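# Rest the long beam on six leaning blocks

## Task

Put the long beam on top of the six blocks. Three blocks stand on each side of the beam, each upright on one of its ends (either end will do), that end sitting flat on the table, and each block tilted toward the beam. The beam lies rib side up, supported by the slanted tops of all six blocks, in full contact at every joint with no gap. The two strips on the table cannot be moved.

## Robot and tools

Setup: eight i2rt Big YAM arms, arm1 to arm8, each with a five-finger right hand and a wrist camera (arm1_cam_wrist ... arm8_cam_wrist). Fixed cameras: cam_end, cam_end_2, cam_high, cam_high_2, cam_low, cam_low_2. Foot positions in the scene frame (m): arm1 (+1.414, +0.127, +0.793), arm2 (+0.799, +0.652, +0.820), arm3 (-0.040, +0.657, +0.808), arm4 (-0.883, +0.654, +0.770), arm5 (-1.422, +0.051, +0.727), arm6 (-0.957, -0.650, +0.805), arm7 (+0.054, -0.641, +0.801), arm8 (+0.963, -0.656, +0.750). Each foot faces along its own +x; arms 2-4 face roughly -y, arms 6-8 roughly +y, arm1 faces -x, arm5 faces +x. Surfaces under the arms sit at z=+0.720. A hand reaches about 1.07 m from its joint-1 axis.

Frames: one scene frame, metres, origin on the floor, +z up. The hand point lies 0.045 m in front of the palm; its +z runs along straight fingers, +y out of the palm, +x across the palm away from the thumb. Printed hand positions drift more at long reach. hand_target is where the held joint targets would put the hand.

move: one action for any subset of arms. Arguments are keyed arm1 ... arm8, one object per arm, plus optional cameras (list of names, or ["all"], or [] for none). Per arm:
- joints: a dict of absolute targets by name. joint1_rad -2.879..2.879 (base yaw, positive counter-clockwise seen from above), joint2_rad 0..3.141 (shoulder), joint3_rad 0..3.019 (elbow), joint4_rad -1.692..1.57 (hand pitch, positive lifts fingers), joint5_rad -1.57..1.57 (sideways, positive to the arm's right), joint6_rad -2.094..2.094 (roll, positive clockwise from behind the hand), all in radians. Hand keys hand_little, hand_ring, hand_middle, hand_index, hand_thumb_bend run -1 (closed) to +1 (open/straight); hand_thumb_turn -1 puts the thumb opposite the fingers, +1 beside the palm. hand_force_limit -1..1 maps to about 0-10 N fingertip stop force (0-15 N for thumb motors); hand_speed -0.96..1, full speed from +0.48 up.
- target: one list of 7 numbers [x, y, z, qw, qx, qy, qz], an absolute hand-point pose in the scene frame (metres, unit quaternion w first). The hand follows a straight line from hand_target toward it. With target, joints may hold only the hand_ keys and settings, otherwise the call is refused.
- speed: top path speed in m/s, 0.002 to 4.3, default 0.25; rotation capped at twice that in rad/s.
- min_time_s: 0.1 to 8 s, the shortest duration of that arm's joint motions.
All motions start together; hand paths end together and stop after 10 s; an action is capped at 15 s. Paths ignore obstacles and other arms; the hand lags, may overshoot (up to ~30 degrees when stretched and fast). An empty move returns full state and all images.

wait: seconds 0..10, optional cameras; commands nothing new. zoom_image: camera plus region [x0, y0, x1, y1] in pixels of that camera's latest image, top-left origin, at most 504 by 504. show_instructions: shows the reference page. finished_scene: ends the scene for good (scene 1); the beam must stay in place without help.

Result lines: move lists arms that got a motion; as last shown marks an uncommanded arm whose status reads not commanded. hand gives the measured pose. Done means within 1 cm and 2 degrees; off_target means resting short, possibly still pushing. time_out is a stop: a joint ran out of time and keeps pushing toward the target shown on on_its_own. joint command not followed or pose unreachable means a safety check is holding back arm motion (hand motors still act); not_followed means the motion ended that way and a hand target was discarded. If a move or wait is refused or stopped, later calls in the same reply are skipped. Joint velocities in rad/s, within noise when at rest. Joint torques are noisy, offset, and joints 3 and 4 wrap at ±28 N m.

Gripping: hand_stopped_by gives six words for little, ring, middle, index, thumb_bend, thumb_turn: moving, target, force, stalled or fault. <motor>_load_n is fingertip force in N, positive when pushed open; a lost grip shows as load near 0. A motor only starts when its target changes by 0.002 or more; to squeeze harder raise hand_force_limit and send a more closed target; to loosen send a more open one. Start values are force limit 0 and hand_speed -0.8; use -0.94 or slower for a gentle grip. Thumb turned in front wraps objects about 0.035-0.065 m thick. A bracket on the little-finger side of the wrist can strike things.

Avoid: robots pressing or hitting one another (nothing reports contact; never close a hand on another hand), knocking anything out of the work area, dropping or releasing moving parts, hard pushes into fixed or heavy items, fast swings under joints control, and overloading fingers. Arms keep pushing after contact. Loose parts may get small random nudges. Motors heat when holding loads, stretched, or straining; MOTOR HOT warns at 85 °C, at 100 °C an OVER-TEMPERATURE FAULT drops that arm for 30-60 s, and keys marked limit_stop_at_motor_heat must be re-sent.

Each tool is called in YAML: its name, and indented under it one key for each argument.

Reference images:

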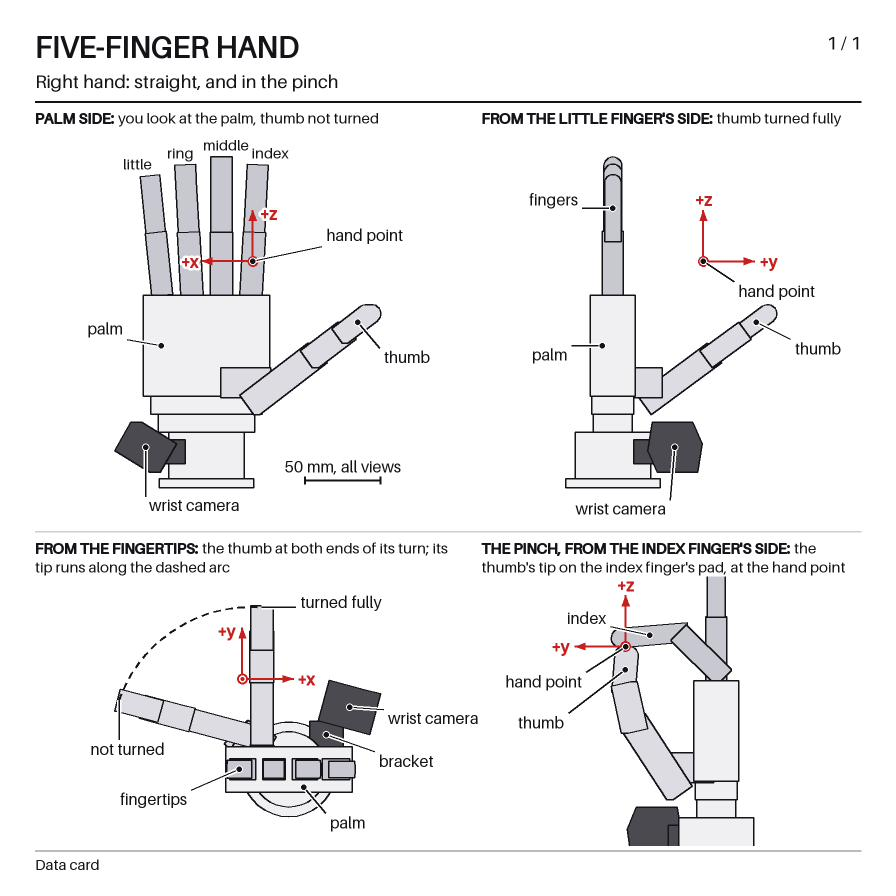

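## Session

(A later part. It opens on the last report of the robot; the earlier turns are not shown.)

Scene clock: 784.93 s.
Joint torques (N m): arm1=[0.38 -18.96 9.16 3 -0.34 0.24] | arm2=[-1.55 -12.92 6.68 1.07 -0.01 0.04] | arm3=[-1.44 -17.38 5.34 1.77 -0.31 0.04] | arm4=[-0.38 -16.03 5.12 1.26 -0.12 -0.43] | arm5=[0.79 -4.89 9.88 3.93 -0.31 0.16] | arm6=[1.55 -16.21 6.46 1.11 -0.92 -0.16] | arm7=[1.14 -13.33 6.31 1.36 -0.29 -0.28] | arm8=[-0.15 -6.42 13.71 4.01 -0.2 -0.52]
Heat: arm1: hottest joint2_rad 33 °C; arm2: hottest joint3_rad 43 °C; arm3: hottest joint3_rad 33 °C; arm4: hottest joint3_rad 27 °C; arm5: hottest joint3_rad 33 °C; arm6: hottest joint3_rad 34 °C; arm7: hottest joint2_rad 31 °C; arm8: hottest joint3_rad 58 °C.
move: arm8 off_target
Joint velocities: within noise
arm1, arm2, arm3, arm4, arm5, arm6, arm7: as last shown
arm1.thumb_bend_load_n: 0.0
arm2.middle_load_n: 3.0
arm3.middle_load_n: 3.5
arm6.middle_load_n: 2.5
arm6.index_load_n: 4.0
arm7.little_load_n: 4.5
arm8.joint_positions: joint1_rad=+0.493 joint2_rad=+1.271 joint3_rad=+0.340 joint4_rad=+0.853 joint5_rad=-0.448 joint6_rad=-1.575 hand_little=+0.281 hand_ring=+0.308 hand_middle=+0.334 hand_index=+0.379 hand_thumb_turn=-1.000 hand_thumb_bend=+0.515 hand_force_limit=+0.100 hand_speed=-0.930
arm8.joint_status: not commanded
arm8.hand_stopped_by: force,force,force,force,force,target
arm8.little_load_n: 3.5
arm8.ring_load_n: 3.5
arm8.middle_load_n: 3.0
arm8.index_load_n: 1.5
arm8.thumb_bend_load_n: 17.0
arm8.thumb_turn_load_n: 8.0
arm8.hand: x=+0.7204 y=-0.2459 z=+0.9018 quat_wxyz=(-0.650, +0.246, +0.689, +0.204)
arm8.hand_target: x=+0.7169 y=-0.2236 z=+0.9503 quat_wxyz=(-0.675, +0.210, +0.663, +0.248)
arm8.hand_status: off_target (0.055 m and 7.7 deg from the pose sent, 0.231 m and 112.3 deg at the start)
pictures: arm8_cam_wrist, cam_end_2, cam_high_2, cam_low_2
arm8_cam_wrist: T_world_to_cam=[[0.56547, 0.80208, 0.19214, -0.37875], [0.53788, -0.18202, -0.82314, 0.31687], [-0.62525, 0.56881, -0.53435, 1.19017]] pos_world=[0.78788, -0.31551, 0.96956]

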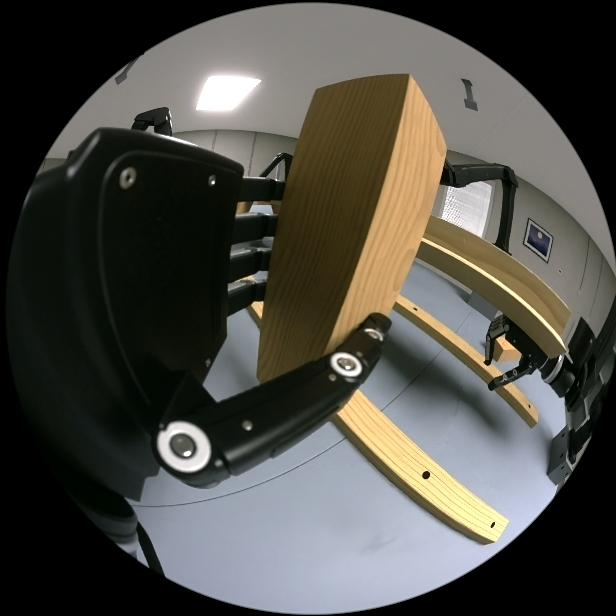

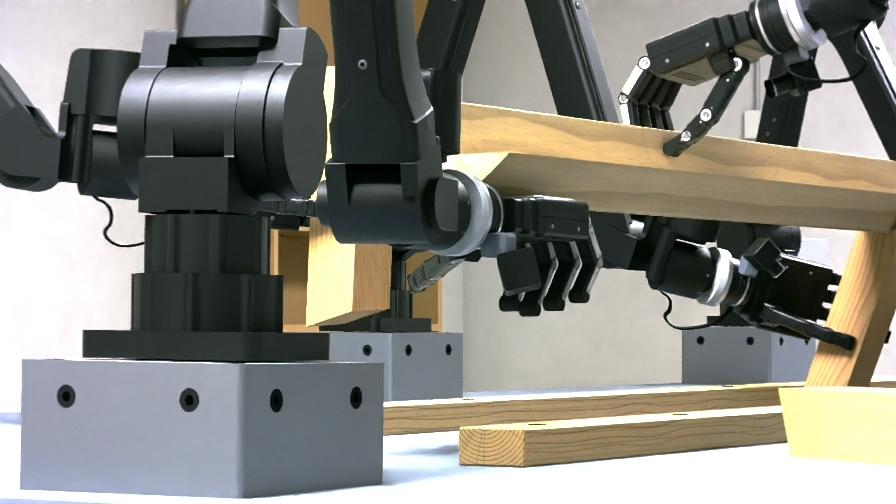

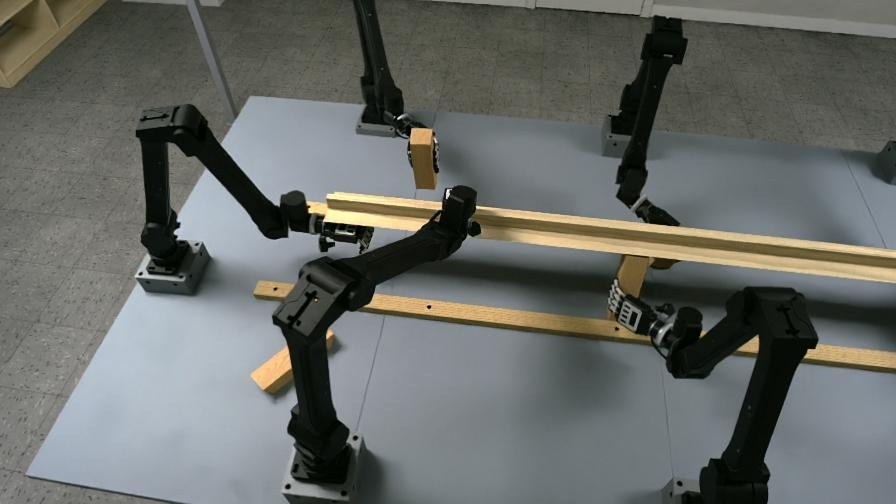

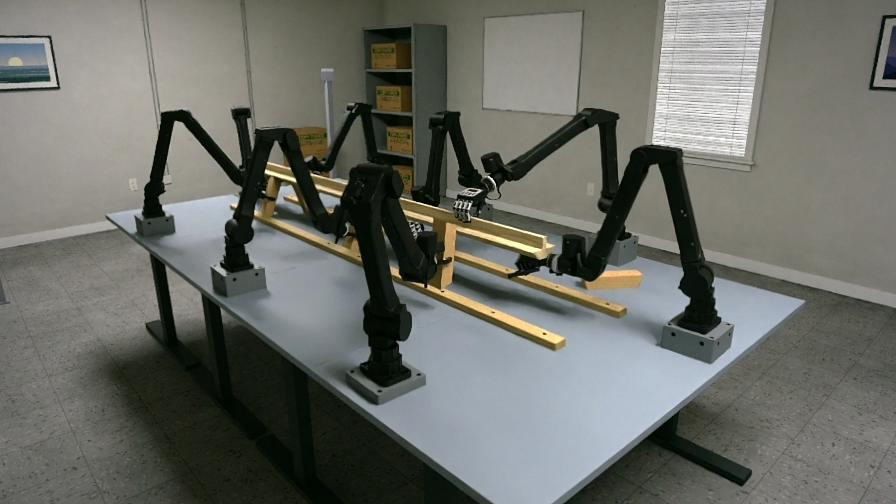

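move:
  arm8: {"target":[0.70,-0.145,0.905,0.682,-0.133,-0.6455,-0.316],"speed":0.1}
  cameras: ["arm8_cam_wrist","cam_high_2","cam_end_2","cam_low_2"]

zoom_image:
  camera: "cam_end_2"
  region: [320, 100, 520, 460]

zoom_image:
  camera: "cam_high_2"
  region: [400, 120, 460, 200]

zoom_image:
  camera: "cam_low_2"
  region: [390, 190, 530, 330]

Scene clock: 793.30 s.
Joint torques (N m): arm1=[0.44 -19.02 9.16 3.02 -0.35 0.22] | arm2=[-1.96 -12.98 6.95 1.11 -0.01 0.01] | arm3=[-1.44 -17.38 5.34 1.76 -0.31 0.04] | arm4=[-0.38 -16.03 5.01 1.28 -0.15 -0.44] | arm5=[0.67 -4.84 9.89 3.88 -0.31 0.15] | arm6=[1.55 -16.15 6.48 1.11 -0.92 -0.16] | arm7=[1.2 -13.45 6.28 1.37 -0.29 -0.26] | arm8=[-0.09 -11.63 10.29 3.92 -0.11 -0.53]
Heat: arm1: hottest joint2_rad 33 °C; arm2: hottest joint3_rad 43 °C; arm3: hottest joint3_rad 33 °C; arm4: hottest joint3_rad 27 °C; arm5: hottest joint3_rad 33 °C; arm6: hottest joint3_rad 34 °C; arm7: hottest joint2_rad 31 °C; arm8: hottest joint3_rad 56 °C.
move: arm8 off_target
Joint velocities: within noise
arm1, arm2, arm3, arm4, arm5, arm6, arm7: as last shown
arm3.little_load_n: 4.0
arm3.index_load_n: 3.5
arm3.thumb_bend_load_n: 12.0
arm6.little_load_n: 0.5
arm6.middle_load_n: 3.0
arm6.thumb_turn_load_n: 10.0
arm8.joint_positions: joint1_rad=+0.436 joint2_rad=+1.752 joint3_rad=+0.499 joint4_rad=+1.291 joint5_rad=-0.521 joint6_rad=-1.701 hand_little=+0.281 hand_ring=+0.308 hand_middle=+0.334 hand_index=+0.379 hand_thumb_turn=-1.000 hand_thumb_bend=+0.515 hand_force_limit=+0.100 hand_speed=-0.930
arm8.joint_status: not commanded
arm8.hand_stopped_by: force,force,force,force,force,target
arm8.little_load_n: 3.5
arm8.ring_load_n: 3.5
arm8.middle_load_n: 3.0
arm8.index_load_n: 2.0
arm8.thumb_bend_load_n: 17.5
arm8.thumb_turn_load_n: 8.0
arm8.hand: x=+0.7020 y=-0.1681 z=+0.8631 quat_wxyz=(-0.665, +0.169, +0.675, +0.271)
arm8.hand_target: x=+0.7013 y=-0.1481 z=+0.9049 quat_wxyz=(-0.681, +0.134, +0.646, +0.316)
arm8.hand_status: off_target (0.048 m and 7.6 deg from the pose sent, 0.103 m and 19.2 deg at the start)
pictures: arm8_cam_wrist, cam_end_2, cam_high_2, cam_low_2
arm8_cam_wrist: T_world_to_cam=[[0.54502, 0.75444, 0.36576, -0.56691], [0.55921, -0.00206, -0.82902, 0.32941], [-0.62469, 0.65637, -0.42301, 1.03204]] pos_world=[0.76947, -0.24902, 0.917]

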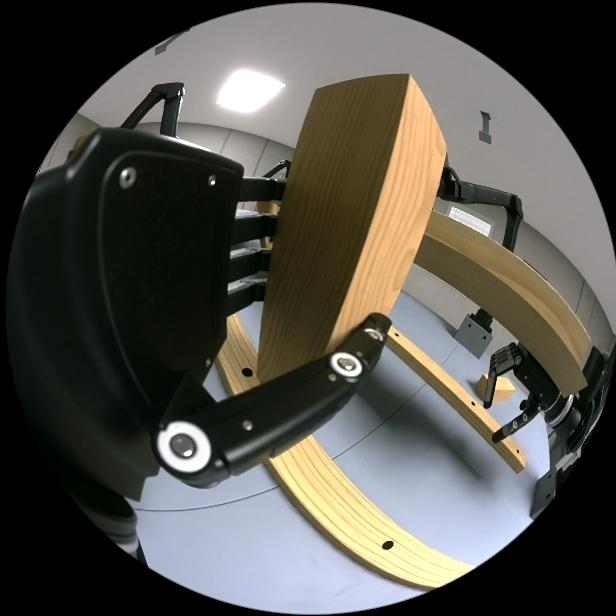

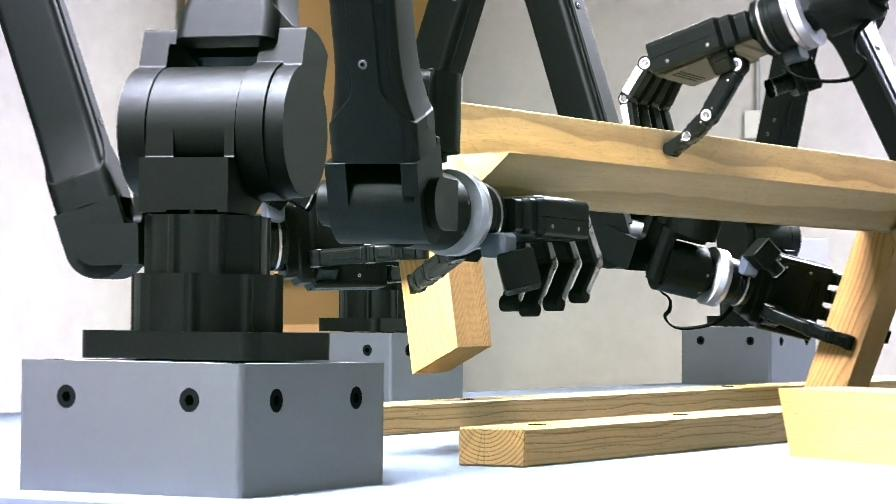

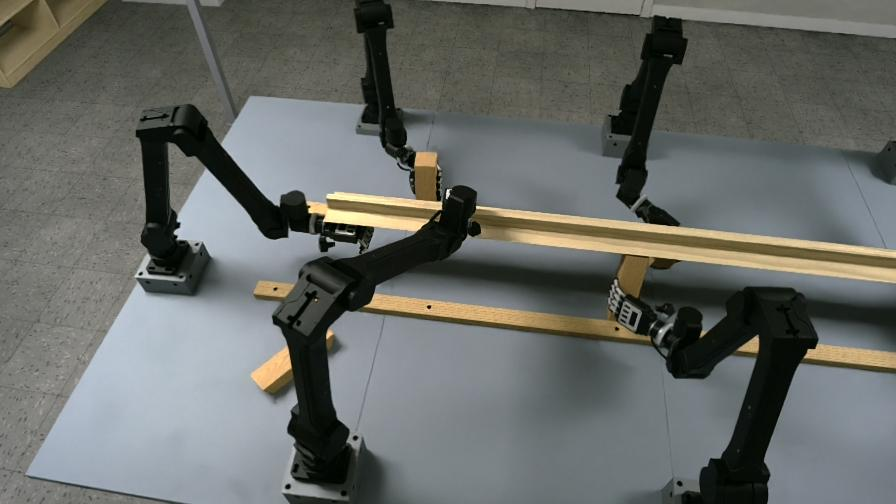

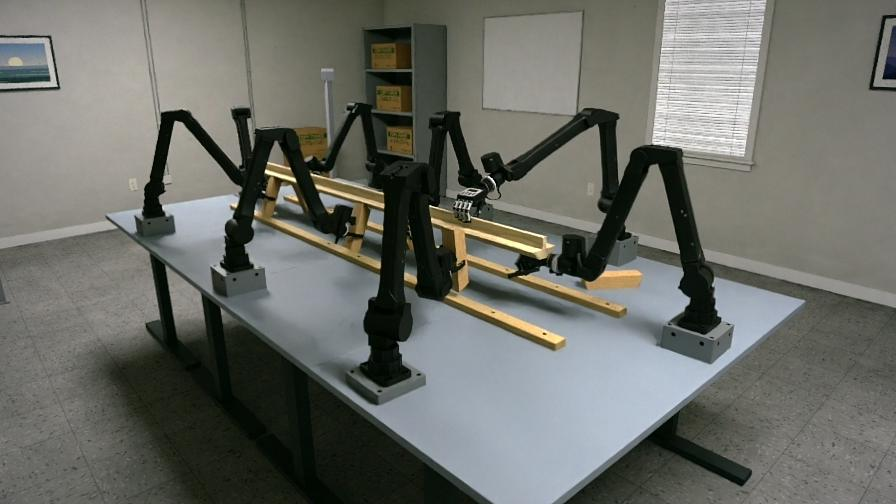

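Scaled by 1.400 from the camera's image (finer frame: 1280x720).

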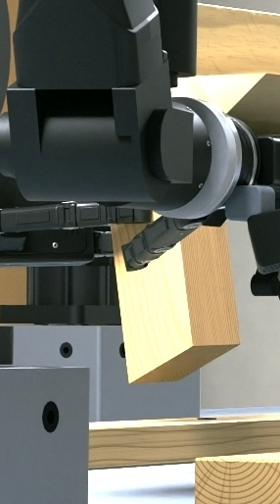

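Scaled by 6.300 from the camera's image (finer frame: 1280x720).

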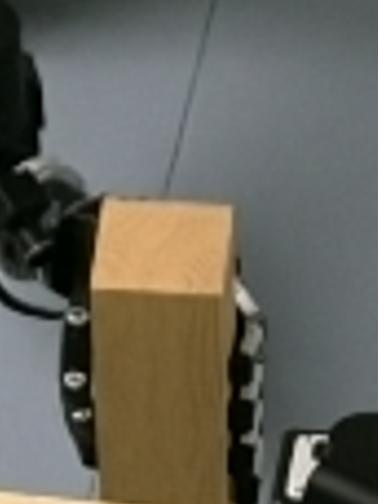

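Scaled by 3.600 from the camera's image (finer frame: 1280x720).

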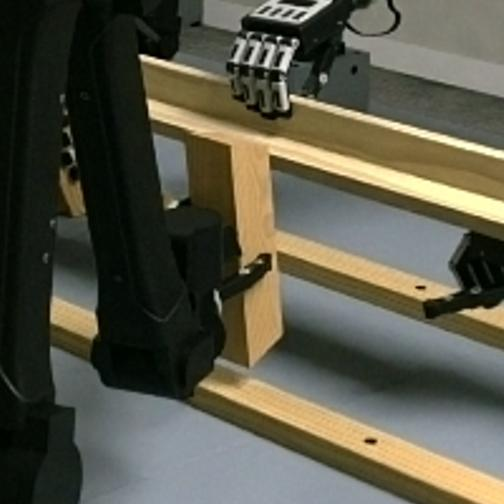

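move:
  arm8: {"target":[0.70,-0.105,0.896,0.682,-0.133,-0.6455,-0.316],"speed":0.06}
  cameras: ["cam_end_2","cam_high_2","cam_low_2"]

zoom_image:
  camera: "cam_end_2"
  region: [320, 220, 520, 420]

zoom_image:
  camera: "cam_high_2"
  region: [240, 80, 360, 200]

Scene clock: 800.03 s.
Joint torques (N m): arm1=[0.21 -19.14 9.1 3.06 -0.34 0.24] | arm2=[-2.32 -12.92 6.83 0.98 0.02 0.08] | arm3=[-1.44 -17.32 5.38 1.78 -0.31 0.04] | arm4=[0.09 -16.21 5.05 1.26 -0.15 -0.4] | arm5=[0.67 -4.89 9.91 3.84 -0.29 0.16] | arm6=[1.55 -16.21 6.49 1.11 -0.91 -0.16] | arm7=[1.2 -13.33 6.3 1.35 -0.28 -0.28] | arm8=[-0.09 -12.98 10.48 3.23 -0.08 -0.45]
Heat: arm1: hottest joint2_rad 33 °C; arm2: hottest joint3_rad 43 °C; arm3: hottest joint3_rad 33 °C; arm4: hottest joint3_rad 27 °C; arm5: hottest joint3_rad 33 °C; arm6: hottest joint3_rad 34 °C; arm7: hottest joint2_rad 31 °C; arm8: hottest joint3_rad 55 °C.
move: arm8 off_target
Joint velocities: within noise
arm1, arm2, arm3, arm4, arm5, arm6, arm7: as last shown
arm1.thumb_bend_load_n: 0.5
arm1.thumb_turn_load_n: -0.5
arm4.middle_load_n: 5.5
arm5.thumb_turn_load_n: -0.5
arm6.little_load_n: 0.0
arm6.thumb_turn_load_n: 9.5
arm7.little_load_n: 5.0
arm8.joint_positions: joint1_rad=+0.396 joint2_rad=+1.834 joint3_rad=+0.606 joint4_rad=+1.291 joint5_rad=-0.561 joint6_rad=-1.702 hand_little=+0.281 hand_ring=+0.308 hand_middle=+0.334 hand_index=+0.379 hand_thumb_turn=-1.000 hand_thumb_bend=+0.515 hand_force_limit=+0.100 hand_speed=-0.930
arm8.joint_status: not commanded
arm8.hand_stopped_by: force,force,force,force,force,target
arm8.little_load_n: 3.5
arm8.ring_load_n: 3.0
arm8.middle_load_n: 3.0
arm8.index_load_n: 1.5
arm8.thumb_bend_load_n: 17.0
arm8.thumb_turn_load_n: 8.0
arm8.hand: x=+0.7011 y=-0.1271 z=+0.8604 quat_wxyz=(-0.670, +0.162, +0.669, +0.279)
arm8.hand_target: x=+0.7010 y=-0.1076 z=+0.8962 quat_wxyz=(-0.682, +0.133, +0.646, +0.316)
arm8.hand_status: off_target (0.042 m and 6.2 deg from the pose sent, 0.071 m and 7.6 deg at the start)

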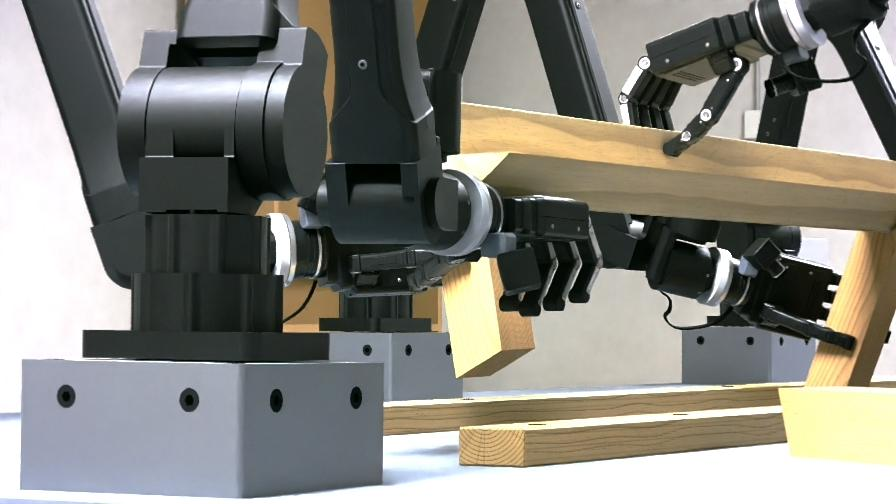

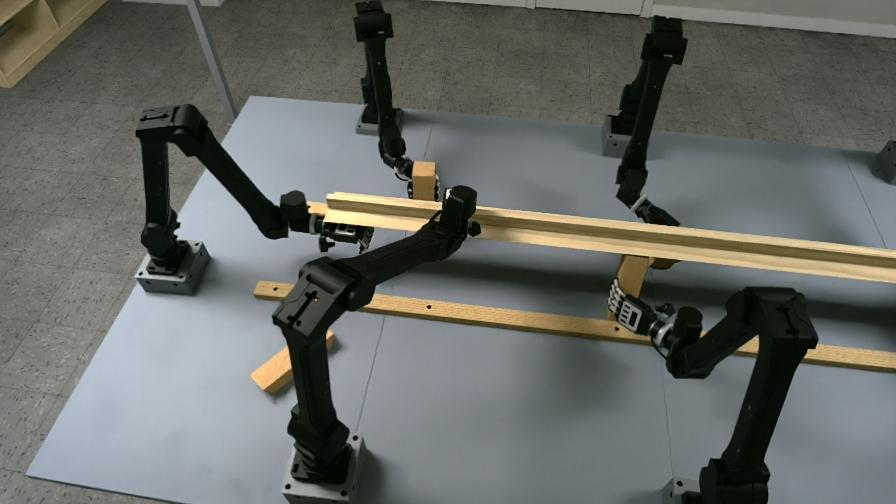

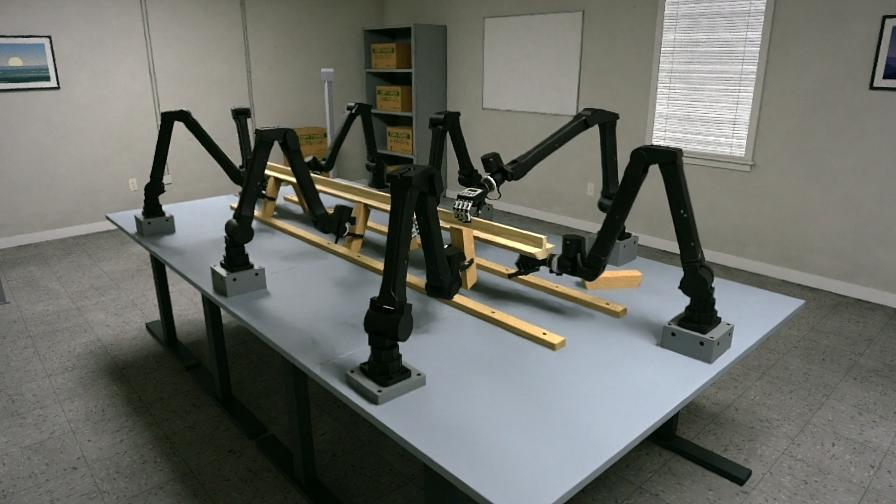

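Scaled by 2.520 from the camera's image (finer frame: 1280x720).

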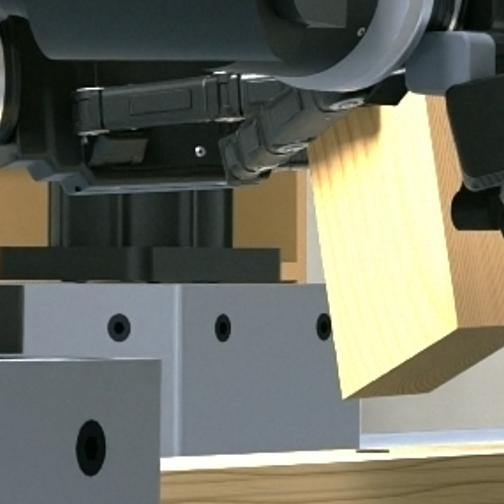

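Scaled by 4.200 from the camera's image (finer frame: 1280x720).

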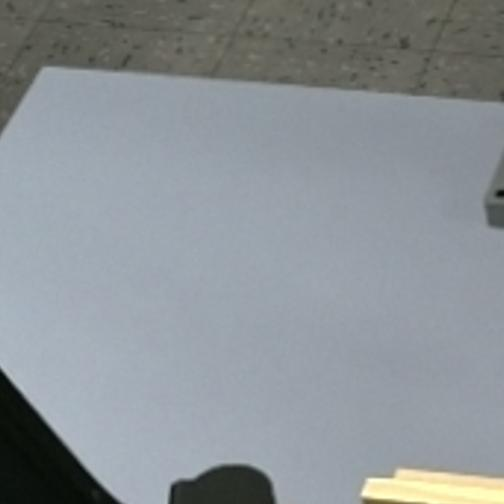

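move:
  arm8: {"target":[0.70,-0.107,0.860,0.682,-0.133,-0.6455,-0.316],"speed":0.06}
  cameras: ["cam_end_2","cam_high_2"]

zoom_image:
  camera: "cam_end_2"
  region: [380, 260, 580, 460]

zoom_image:
  camera: "cam_high_2"
  region: [390, 140, 460, 220]

Scene clock: 803.10 s.
Joint torques (N m): arm1=[0.5 -19.02 9.03 3 -0.33 0.24] | arm2=[-1.9 -13.45 6.58 0.98 -0.04 0.05] | arm3=[-1.44 -17.32 5.37 1.74 -0.31 0.04] | arm4=[-0.38 -15.68 5.05 1.29 -0.17 -0.41] | arm5=[0.79 -4.95 9.89 3.88 -0.31 0.17] | arm6=[1.55 -16.15 6.48 1.11 -0.92 -0.16] | arm7=[1.08 -13.45 6.27 1.35 -0.27 -0.27] | arm8=[0.15 -13.8 8.9 3.88 -0.02 -0.46]
Heat: arm1: hottest joint2_rad 33 °C; arm2: hottest joint3_rad 43 °C; arm3: hottest joint3_rad 33 °C; arm4: hottest joint3_rad 27 °C; arm5: hottest joint3_rad 33 °C; arm6: hottest joint3_rad 34 °C; arm7: hottest joint2_rad 31 °C; arm8: hottest joint3_rad 54 °C.
move: arm8 off_target
Joint velocities: within noise
arm1, arm2, arm3, arm4, arm5, arm6, arm7: as last shown
arm1.thumb_bend_load_n: 0.0
arm1.thumb_turn_load_n: 0.0
arm3.little_load_n: 3.5
arm3.ring_load_n: 3.5
arm4.middle_load_n: 6.0
arm5.thumb_turn_load_n: 0.0
arm6.ring_load_n: 14.0
arm6.middle_load_n: 2.5
arm6.index_load_n: 3.5
arm7.little_load_n: 4.5
arm8.joint_positions: joint1_rad=+0.396 joint2_rad=+1.953 joint3_rad=+0.613 joint4_rad=+1.388 joint5_rad=-0.561 joint6_rad=-1.702 hand_little=+0.281 hand_ring=+0.308 hand_middle=+0.334 hand_index=+0.379 hand_thumb_turn=-1.000 hand_thumb_bend=+0.515 hand_force_limit=+0.100 hand_speed=-0.930
arm8.joint_status: not commanded
arm8.hand_stopped_by: force,force,force,force,force,target
arm8.little_load_n: 3.5
arm8.ring_load_n: 3.0
arm8.middle_load_n: 3.0
arm8.index_load_n: 1.5
arm8.thumb_bend_load_n: 17.0
arm8.thumb_turn_load_n: 8.0
arm8.hand: x=+0.7012 y=-0.1281 z=+0.8222 quat_wxyz=(-0.667, +0.166, +0.673, +0.274)
arm8.hand_target: x=+0.7010 y=-0.1096 z=+0.8601 quat_wxyz=(-0.682, +0.134, +0.646, +0.316)
arm8.hand_status: off_target (0.043 m and 7.1 deg from the pose sent, 0.020 m and 6.2 deg at the start)

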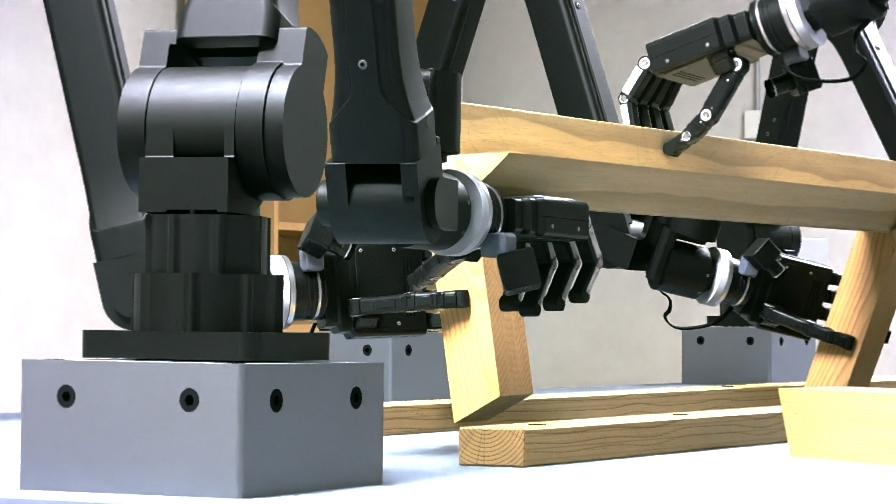

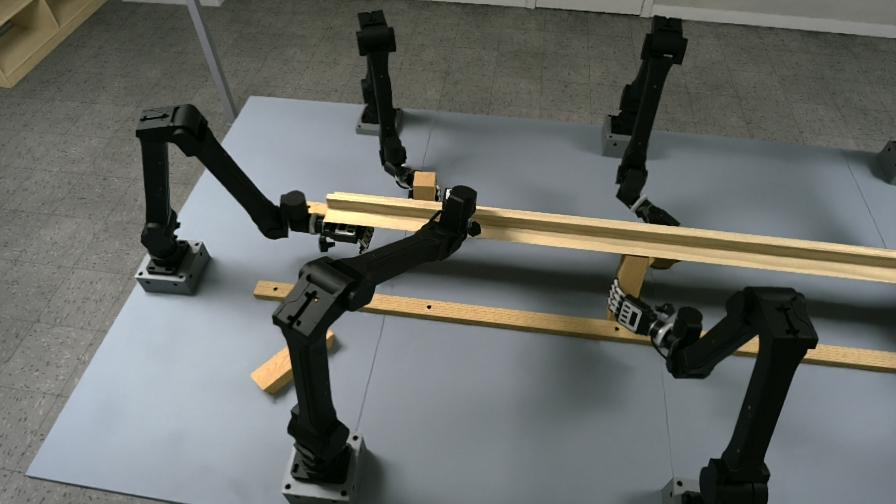

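Scaled by 2.520 from the camera's image (finer frame: 1280x720).

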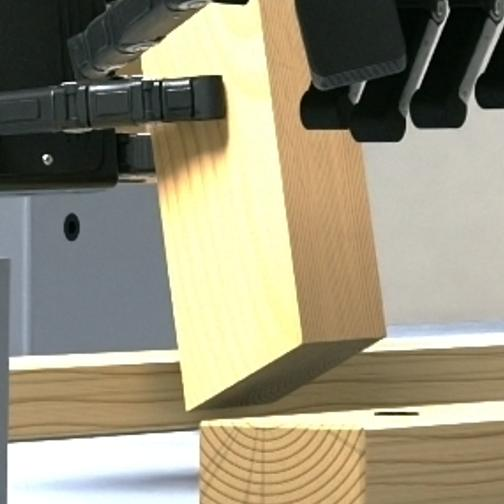

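Scaled by 6.300 from the camera's image (finer frame: 1280x720).

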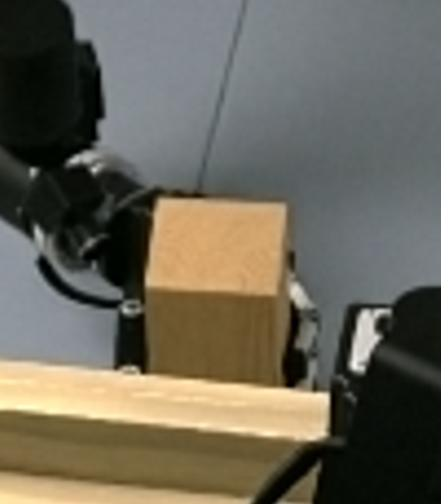

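move:
  arm8: {"target":[0.70,-0.092,0.8515,0.6594,-0.2181,-0.6787,-0.2377],"speed":0.07}
  cameras: ["cam_end_2","cam_high_2"]

zoom_image:
  camera: "cam_end_2"
  region: [380, 260, 580, 460]

zoom_image:
  camera: "cam_high_2"
  region: [390, 140, 460, 220]

Scene clock: 807.93 s.
Joint torques (N m): arm1=[0.38 -19.02 9.14 3.02 -0.33 0.24] | arm2=[-2.43 -13.33 6.98 1.01 0.03 0.04] | arm3=[-1.44 -17.38 5.35 1.77 -0.3 0.04] | arm4=[-0.44 -15.85 5.12 1.22 -0.15 -0.42] | arm5=[0.79 -4.84 9.94 3.86 -0.31 0.17] | arm6=[1.61 -16.21 6.46 1.1 -0.92 -0.16] | arm7=[1.14 -13.39 6.26 1.36 -0.29 -0.28] | arm8=[-0.09 -15.97 10.22 2.33 -0.1 -0.3]
Heat: arm1: hottest joint2_rad 33 °C; arm2: hottest joint3_rad 43 °C; arm3: hottest joint3_rad 33 °C; arm4: hottest joint3_rad 27 °C; arm5: hottest joint3_rad 33 °C; arm6: hottest joint3_rad 34 °C; arm7: hottest joint2_rad 31 °C; arm8: hottest joint3_rad 53 °C.
move: arm8 off_target
Joint velocities: within noise
arm1.joint_positions: joint1_rad=+0.216 joint2_rad=+1.895 joint3_rad=+0.649 joint4_rad=+1.228 joint5_rad=+0.264 joint6_rad=-0.074 hand_little=-0.600 hand_ring=-0.600 hand_middle=-0.600 hand_index=-0.600 hand_thumb_turn=+1.000 hand_thumb_bend=+1.000 hand_force_limit=+0.000 hand_speed=+0.300
arm1.joint_status: not commanded
arm1.hand_stopped_by: target,target,target,target,target,target
arm1.little_load_n: 0.0
arm1.ring_load_n: 0.0
arm1.middle_load_n: 0.0
arm1.index_load_n: 0.0
arm1.thumb_bend_load_n: 0.0
arm1.thumb_turn_load_n: 0.0
arm1.hand: x=+0.8308 y=-0.0018 z=+0.8277 quat_wxyz=(+0.511, -0.489, -0.523, +0.476)
arm1.hand_target: x=+0.8054 y=-0.0114 z=+0.9112 quat_wxyz=(+0.534, -0.463, -0.464, +0.534)
arm1.hand_status: not commanded
arm2.joint_positions: joint1_rad=-0.479 joint2_rad=+1.727 joint3_rad=+1.184 joint4_rad=+0.204 joint5_rad=-0.437 joint6_rad=-0.154 hand_little=-0.171 hand_ring=-0.116 hand_middle=-0.079 hand_index=-0.079 hand_thumb_turn=-1.000 hand_thumb_bend=+0.308 hand_force_limit=+0.000 hand_speed=-0.900
arm2.joint_status: not commanded
arm2.hand_stopped_by: force,force,force,force,force,target
arm2.little_load_n: 10.0
arm2.ring_load_n: 6.5
arm2.middle_load_n: 2.5
arm2.index_load_n: 2.5
arm2.thumb_bend_load_n: 9.5
arm2.thumb_turn_load_n: 1.5
arm2.hand: x=+0.5961 y=-0.0051 z=+0.9808 quat_wxyz=(-0.006, +0.007, -0.803, +0.595)
arm2.hand_target: x=+0.5883 y=+0.0038 z=+0.9799 quat_wxyz=(+0.000, +0.000, -0.807, +0.590)
arm2.hand_status: not commanded
arm3.joint_positions: joint1_rad=+0.130 joint2_rad=+2.003 joint3_rad=+0.644 joint4_rad=+1.151 joint5_rad=-0.787 joint6_rad=-1.414 hand_little=+0.325 hand_ring=+0.340 hand_middle=+0.347 hand_index=+0.347 hand_thumb_turn=-1.000 hand_thumb_bend=+0.460 hand_force_limit=-0.200 hand_speed=-0.920
arm3.joint_status: not commanded
arm3.hand_stopped_by: force,force,force,force,force,target
arm3.little_load_n: 4.0
arm3.ring_load_n: 3.0
arm3.middle_load_n: 3.0
arm3.index_load_n: 3.5
arm3.thumb_bend_load_n: 12.0
arm3.thumb_turn_load_n: 4.5
arm3.hand: x=+0.1112 y=+0.1105 z=+0.7896 quat_wxyz=(+0.121, +0.668, -0.357, +0.642)
arm3.hand_target: x=+0.1057 y=+0.0932 z=+0.8133 quat_wxyz=(+0.139, +0.659, -0.346, +0.653)
arm3.hand_status: not commanded
arm4.joint_positions: joint1_rad=+0.042 joint2_rad=+1.727 joint3_rad=+0.753 joint4_rad=+0.521 joint5_rad=-0.917 joint6_rad=-1.715 hand_little=+1.000 hand_ring=+0.287 hand_middle=+0.297 hand_index=+0.317 hand_thumb_turn=-1.000 hand_thumb_bend=+0.456 hand_force_limit=+0.300 hand_speed=-0.940
arm4.joint_status: not commanded
arm4.hand_stopped_by: target,force,force,force,force,target
arm4.little_load_n: 0.0
arm4.ring_load_n: 2.5
arm4.middle_load_n: 6.0
arm4.index_load_n: 8.0
arm4.thumb_bend_load_n: 16.0
arm4.thumb_turn_load_n: 8.0
arm4.hand: x=-0.7689 y=+0.0827 z=+0.8278 quat_wxyz=(+0.121, +0.730, -0.316, +0.593)
arm4.hand_target: x=-0.7629 y=+0.0801 z=+0.8458 quat_wxyz=(+0.139, +0.735, -0.294, +0.595)
arm4.hand_status: not commanded
arm5.joint_positions: joint1_rad=-0.204 joint2_rad=+1.243 joint3_rad=+0.054 joint4_rad=+1.257 joint5_rad=-0.185 joint6_rad=+0.035 hand_little=-0.600 hand_ring=-0.600 hand_middle=-0.600 hand_index=-0.600 hand_thumb_turn=+1.000 hand_thumb_bend=+1.000 hand_force_limit=+0.000 hand_speed=-0.200
arm5.joint_status: not commanded
arm5.hand_stopped_by: target,target,target,target,target,target
arm5.little_load_n: 0.0
arm5.ring_load_n: 0.0
arm5.middle_load_n: 0.0
arm5.index_load_n: 0.0
arm5.thumb_bend_load_n: 0.0
arm5.thumb_turn_load_n: 0.0
arm5.hand: x=-1.0472 y=+0.0407 z=+0.8416 quat_wxyz=(-0.516, +0.472, -0.494, +0.516)
arm5.hand_target: x=-1.0243 y=+0.0426 z=+0.8943 quat_wxyz=(-0.551, +0.444, -0.445, +0.550)
arm5.hand_status: not commanded
arm6.joint_positions: joint1_rad=-0.421 joint2_rad=+1.863 joint3_rad=+0.922 joint4_rad=+0.124 joint5_rad=-1.180 joint6_rad=-2.146 hand_little=+1.000 hand_ring=+0.303 hand_middle=+0.333 hand_index=+0.359 hand_thumb_turn=-1.000 hand_thumb_bend=+0.535 hand_force_limit=+0.300 hand_speed=-0.940
arm6.joint_status: not commanded
arm6.hand_stopped_by: target,force,force,force,force,target
arm6.little_load_n: -0.5
arm6.ring_load_n: 13.5
arm6.middle_load_n: 2.5
arm6.index_load_n: 3.5
arm6.thumb_bend_load_n: 22.5
arm6.thumb_turn_load_n: 9.5
arm6.hand: x=-0.8393 y=-0.0715 z=+0.8186 quat_wxyz=(-0.578, +0.364, +0.714, +0.158)
arm6.hand_target: x=-0.8408 y=-0.0622 z=+0.8465 quat_wxyz=(-0.580, +0.339, +0.719, +0.178)
arm6.hand_status: not commanded
arm7.joint_positions: joint1_rad=-0.087 joint2_rad=+1.953 joint3_rad=+0.709 joint4_rad=+0.834 joint5_rad=-1.010 joint6_rad=-1.601 hand_little=+0.297 hand_ring=+0.307 hand_middle=+0.311 hand_index=+0.317 hand_thumb_turn=-1.000 hand_thumb_bend=+0.537 hand_force_limit=+0.000 hand_speed=-0.930
arm7.joint_status: not commanded
arm7.hand_stopped_by: force,force,force,force,force,target
arm7.little_load_n: 4.5
arm7.ring_load_n: 4.5
arm7.middle_load_n: 4.0
arm7.index_load_n: 5.0
arm7.thumb_bend_load_n: 20.5
arm7.thumb_turn_load_n: 5.5
arm7.hand: x=-0.0143 y=-0.0830 z=+0.7761 quat_wxyz=(-0.618, +0.360, +0.692, +0.098)
arm7.hand_target: x=-0.0200 y=-0.0659 z=+0.7985 quat_wxyz=(-0.624, +0.333, +0.697, +0.118)
arm7.hand_status: not commanded
arm8.joint_positions: joint1_rad=+0.387 joint2_rad=+1.849 joint3_rad=+0.653 joint4_rad=+1.092 joint5_rad=-0.557 joint6_rad=-1.617 hand_little=+0.281 hand_ring=+0.308 hand_middle=+0.334 hand_index=+0.379 hand_thumb_turn=-1.000 hand_thumb_bend=+0.515 hand_force_limit=+0.100 hand_speed=-0.930
arm8.joint_status: not commanded
arm8.hand_stopped_by: force,force,force,force,force,target
arm8.little_load_n: 4.0
arm8.ring_load_n: 3.5
arm8.middle_load_n: 3.0
arm8.index_load_n: 1.5
arm8.thumb_bend_load_n: 17.5
arm8.thumb_turn_load_n: 7.0
arm8.hand: x=+0.7008 y=-0.1160 z=+0.8111 quat_wxyz=(-0.642, +0.239, +0.698, +0.207)
arm8.hand_target: x=+0.7009 y=-0.0942 z=+0.8520 quat_wxyz=(-0.659, +0.218, +0.679, +0.238)
arm8.hand_status: off_target (0.047 m and 5.2 deg from the pose sent, 0.047 m and 7.4 deg at the start)

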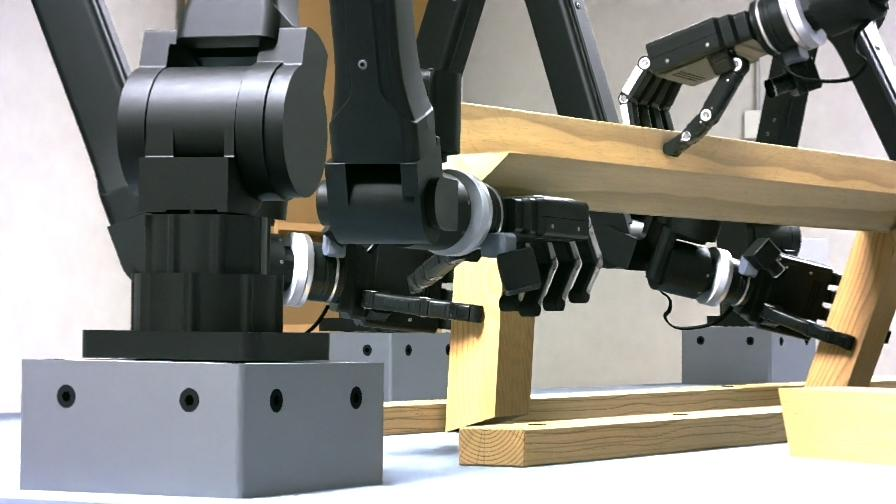

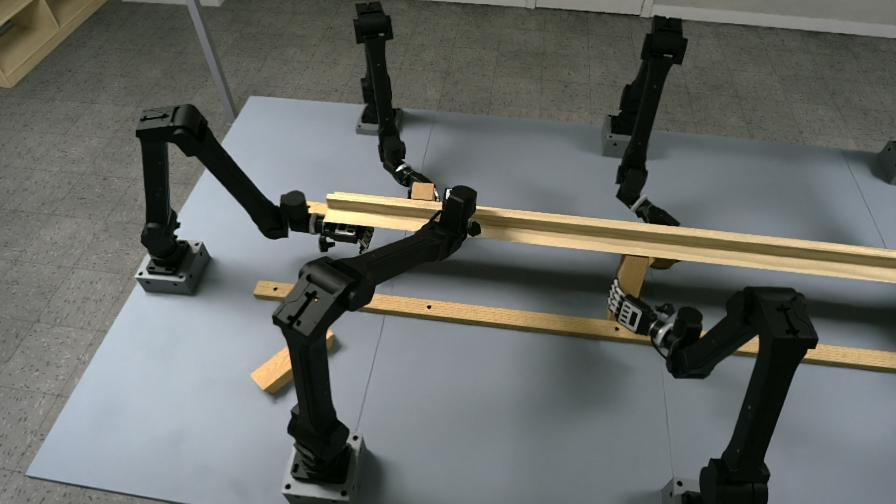

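Scaled by 2.520 from the camera's image (finer frame: 1280x720).

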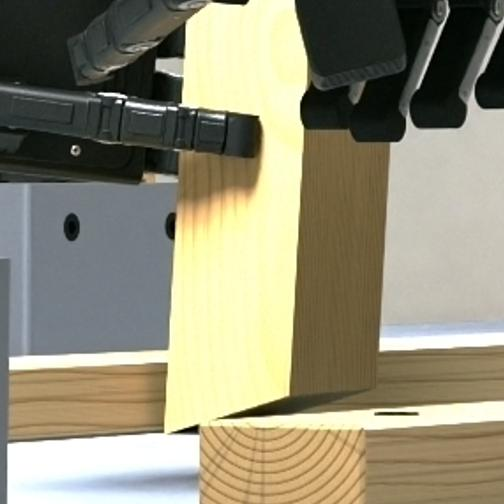

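Scaled by 6.300 from the camera's image (finer frame: 1280x720).

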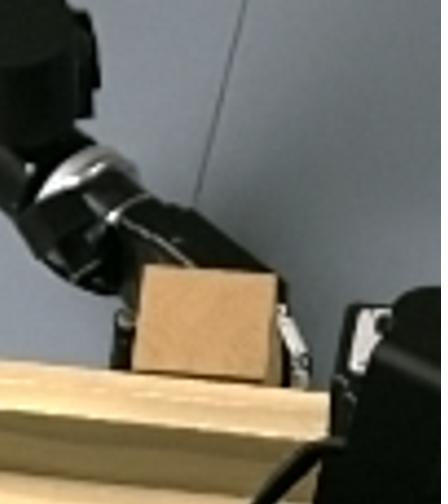

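move:
  arm8: {"target":[0.70,-0.082,0.8500,0.6408,-0.2681,-0.6939,-0.1884],"speed":0.07}
  cameras: ["cam_end_2","cam_high_2"]

zoom_image:
  camera: "cam_end_2"
  region: [380, 260, 580, 460]

zoom_image:
  camera: "cam_high_2"
  region: [390, 140, 460, 220]

Scene clock: 811.27 s.
Joint torques (N m): arm1=[0.26 -19.14 9.02 2.99 -0.35 0.25] | arm2=[-2.49 -12.45 6.78 0.92 -0.01 0.03] | arm3=[-1.49 -17.44 5.37 1.81 -0.31 0.04] | arm4=[-0.32 -16.38 5.09 1.29 -0.17 -0.41] | arm5=[0.73 -4.89 9.94 3.86 -0.29 0.17] | arm6=[1.55 -16.21 6.48 1.11 -0.92 -0.16] | arm7=[1.26 -13.33 6.27 1.39 -0.28 -0.28] | arm8=[-0.09 -16.26 11.38 2.26 -0.4 -0.28]
Heat: arm1: hottest joint2_rad 33 °C; arm2: hottest joint3_rad 43 °C; arm3: hottest joint3_rad 33 °C; arm4: hottest joint3_rad 27 °C; arm5: hottest joint3_rad 33 °C; arm6: hottest joint3_rad 34 °C; arm7: hottest joint2_rad 31 °C; arm8: hottest joint3_rad 53 °C.
move: arm8 off_target
Joint velocities: within noise
arm1, arm2, arm3, arm4, arm5, arm6, arm7: as last shown
arm2.middle_load_n: 3.0
arm3.ring_load_n: 3.5
arm3.middle_load_n: 3.5
arm4.index_load_n: 7.5
arm4.thumb_bend_load_n: 15.5
arm4.thumb_turn_load_n: 7.5
arm6.little_load_n: 0.0
arm6.ring_load_n: 14.0
arm6.index_load_n: 4.0
arm8.joint_positions: joint1_rad=+0.377 joint2_rad=+1.787 joint3_rad=+0.702 joint4_rad=+0.870 joint5_rad=-0.560 joint6_rad=-1.560 hand_little=+0.281 hand_ring=+0.308 hand_middle=+0.334 hand_index=+0.379 hand_thumb_turn=-1.000 hand_thumb_bend=+0.515 hand_force_limit=+0.100 hand_speed=-0.930
arm8.joint_status: not commanded
arm8.hand_stopped_by: force,force,force,force,force,target
arm8.little_load_n: 4.0
arm8.ring_load_n: 3.5
arm8.middle_load_n: 3.0
arm8.index_load_n: 1.5
arm8.thumb_bend_load_n: 17.0
arm8.thumb_turn_load_n: 8.0
arm8.hand: x=+0.7021 y=-0.1070 z=+0.8068 quat_wxyz=(-0.620, +0.291, +0.711, +0.160)
arm8.hand_target: x=+0.7010 y=-0.0843 z=+0.8504 quat_wxyz=(-0.641, +0.268, +0.694, +0.189)
arm8.hand_status: off_target (0.050 m and 5.2 deg from the pose sent, 0.052 m and 4.0 deg at the start)

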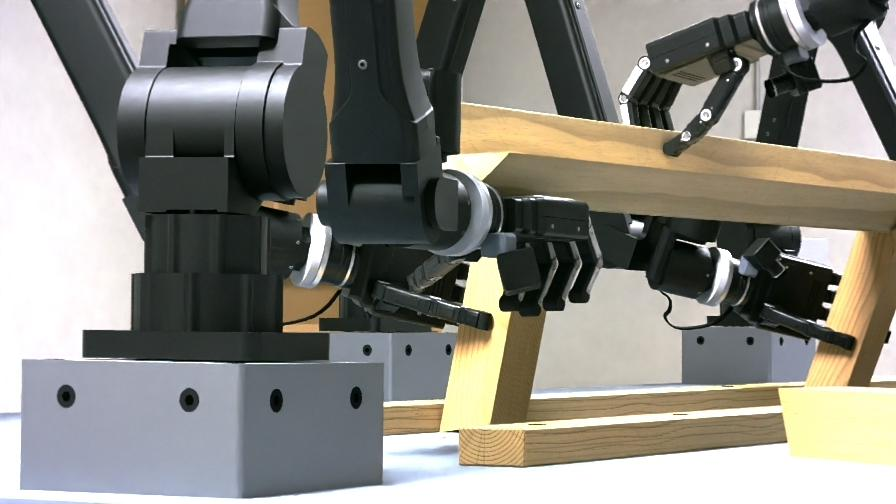

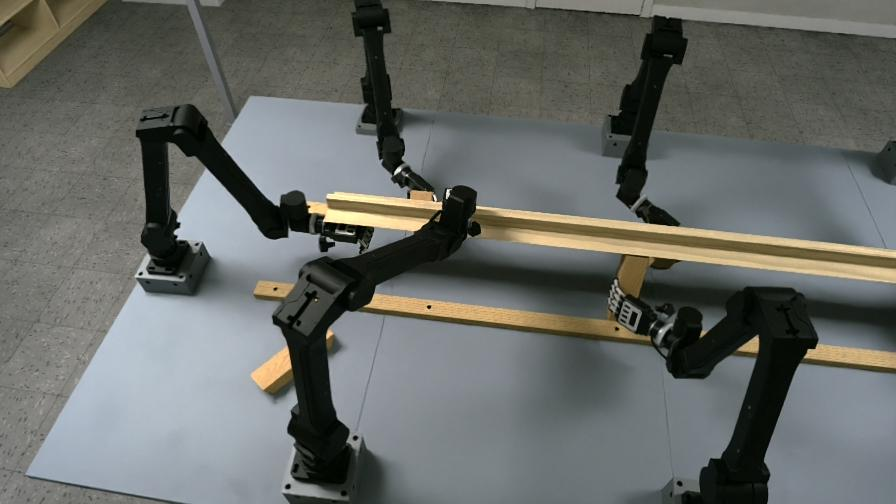

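Scaled by 2.520 from the camera's image (finer frame: 1280x720).

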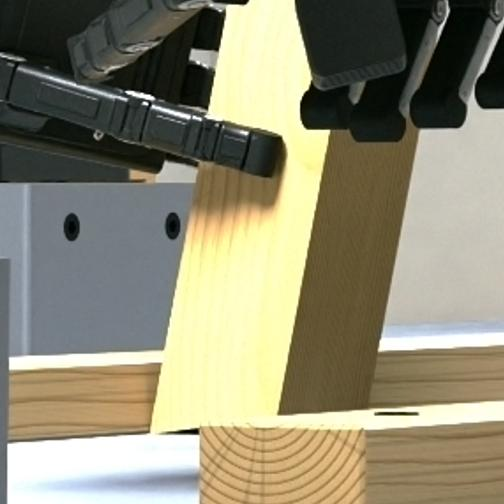

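Scaled by 6.300 from the camera's image (finer frame: 1280x720).

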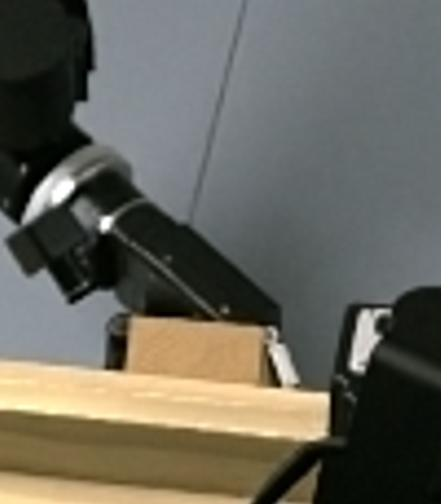

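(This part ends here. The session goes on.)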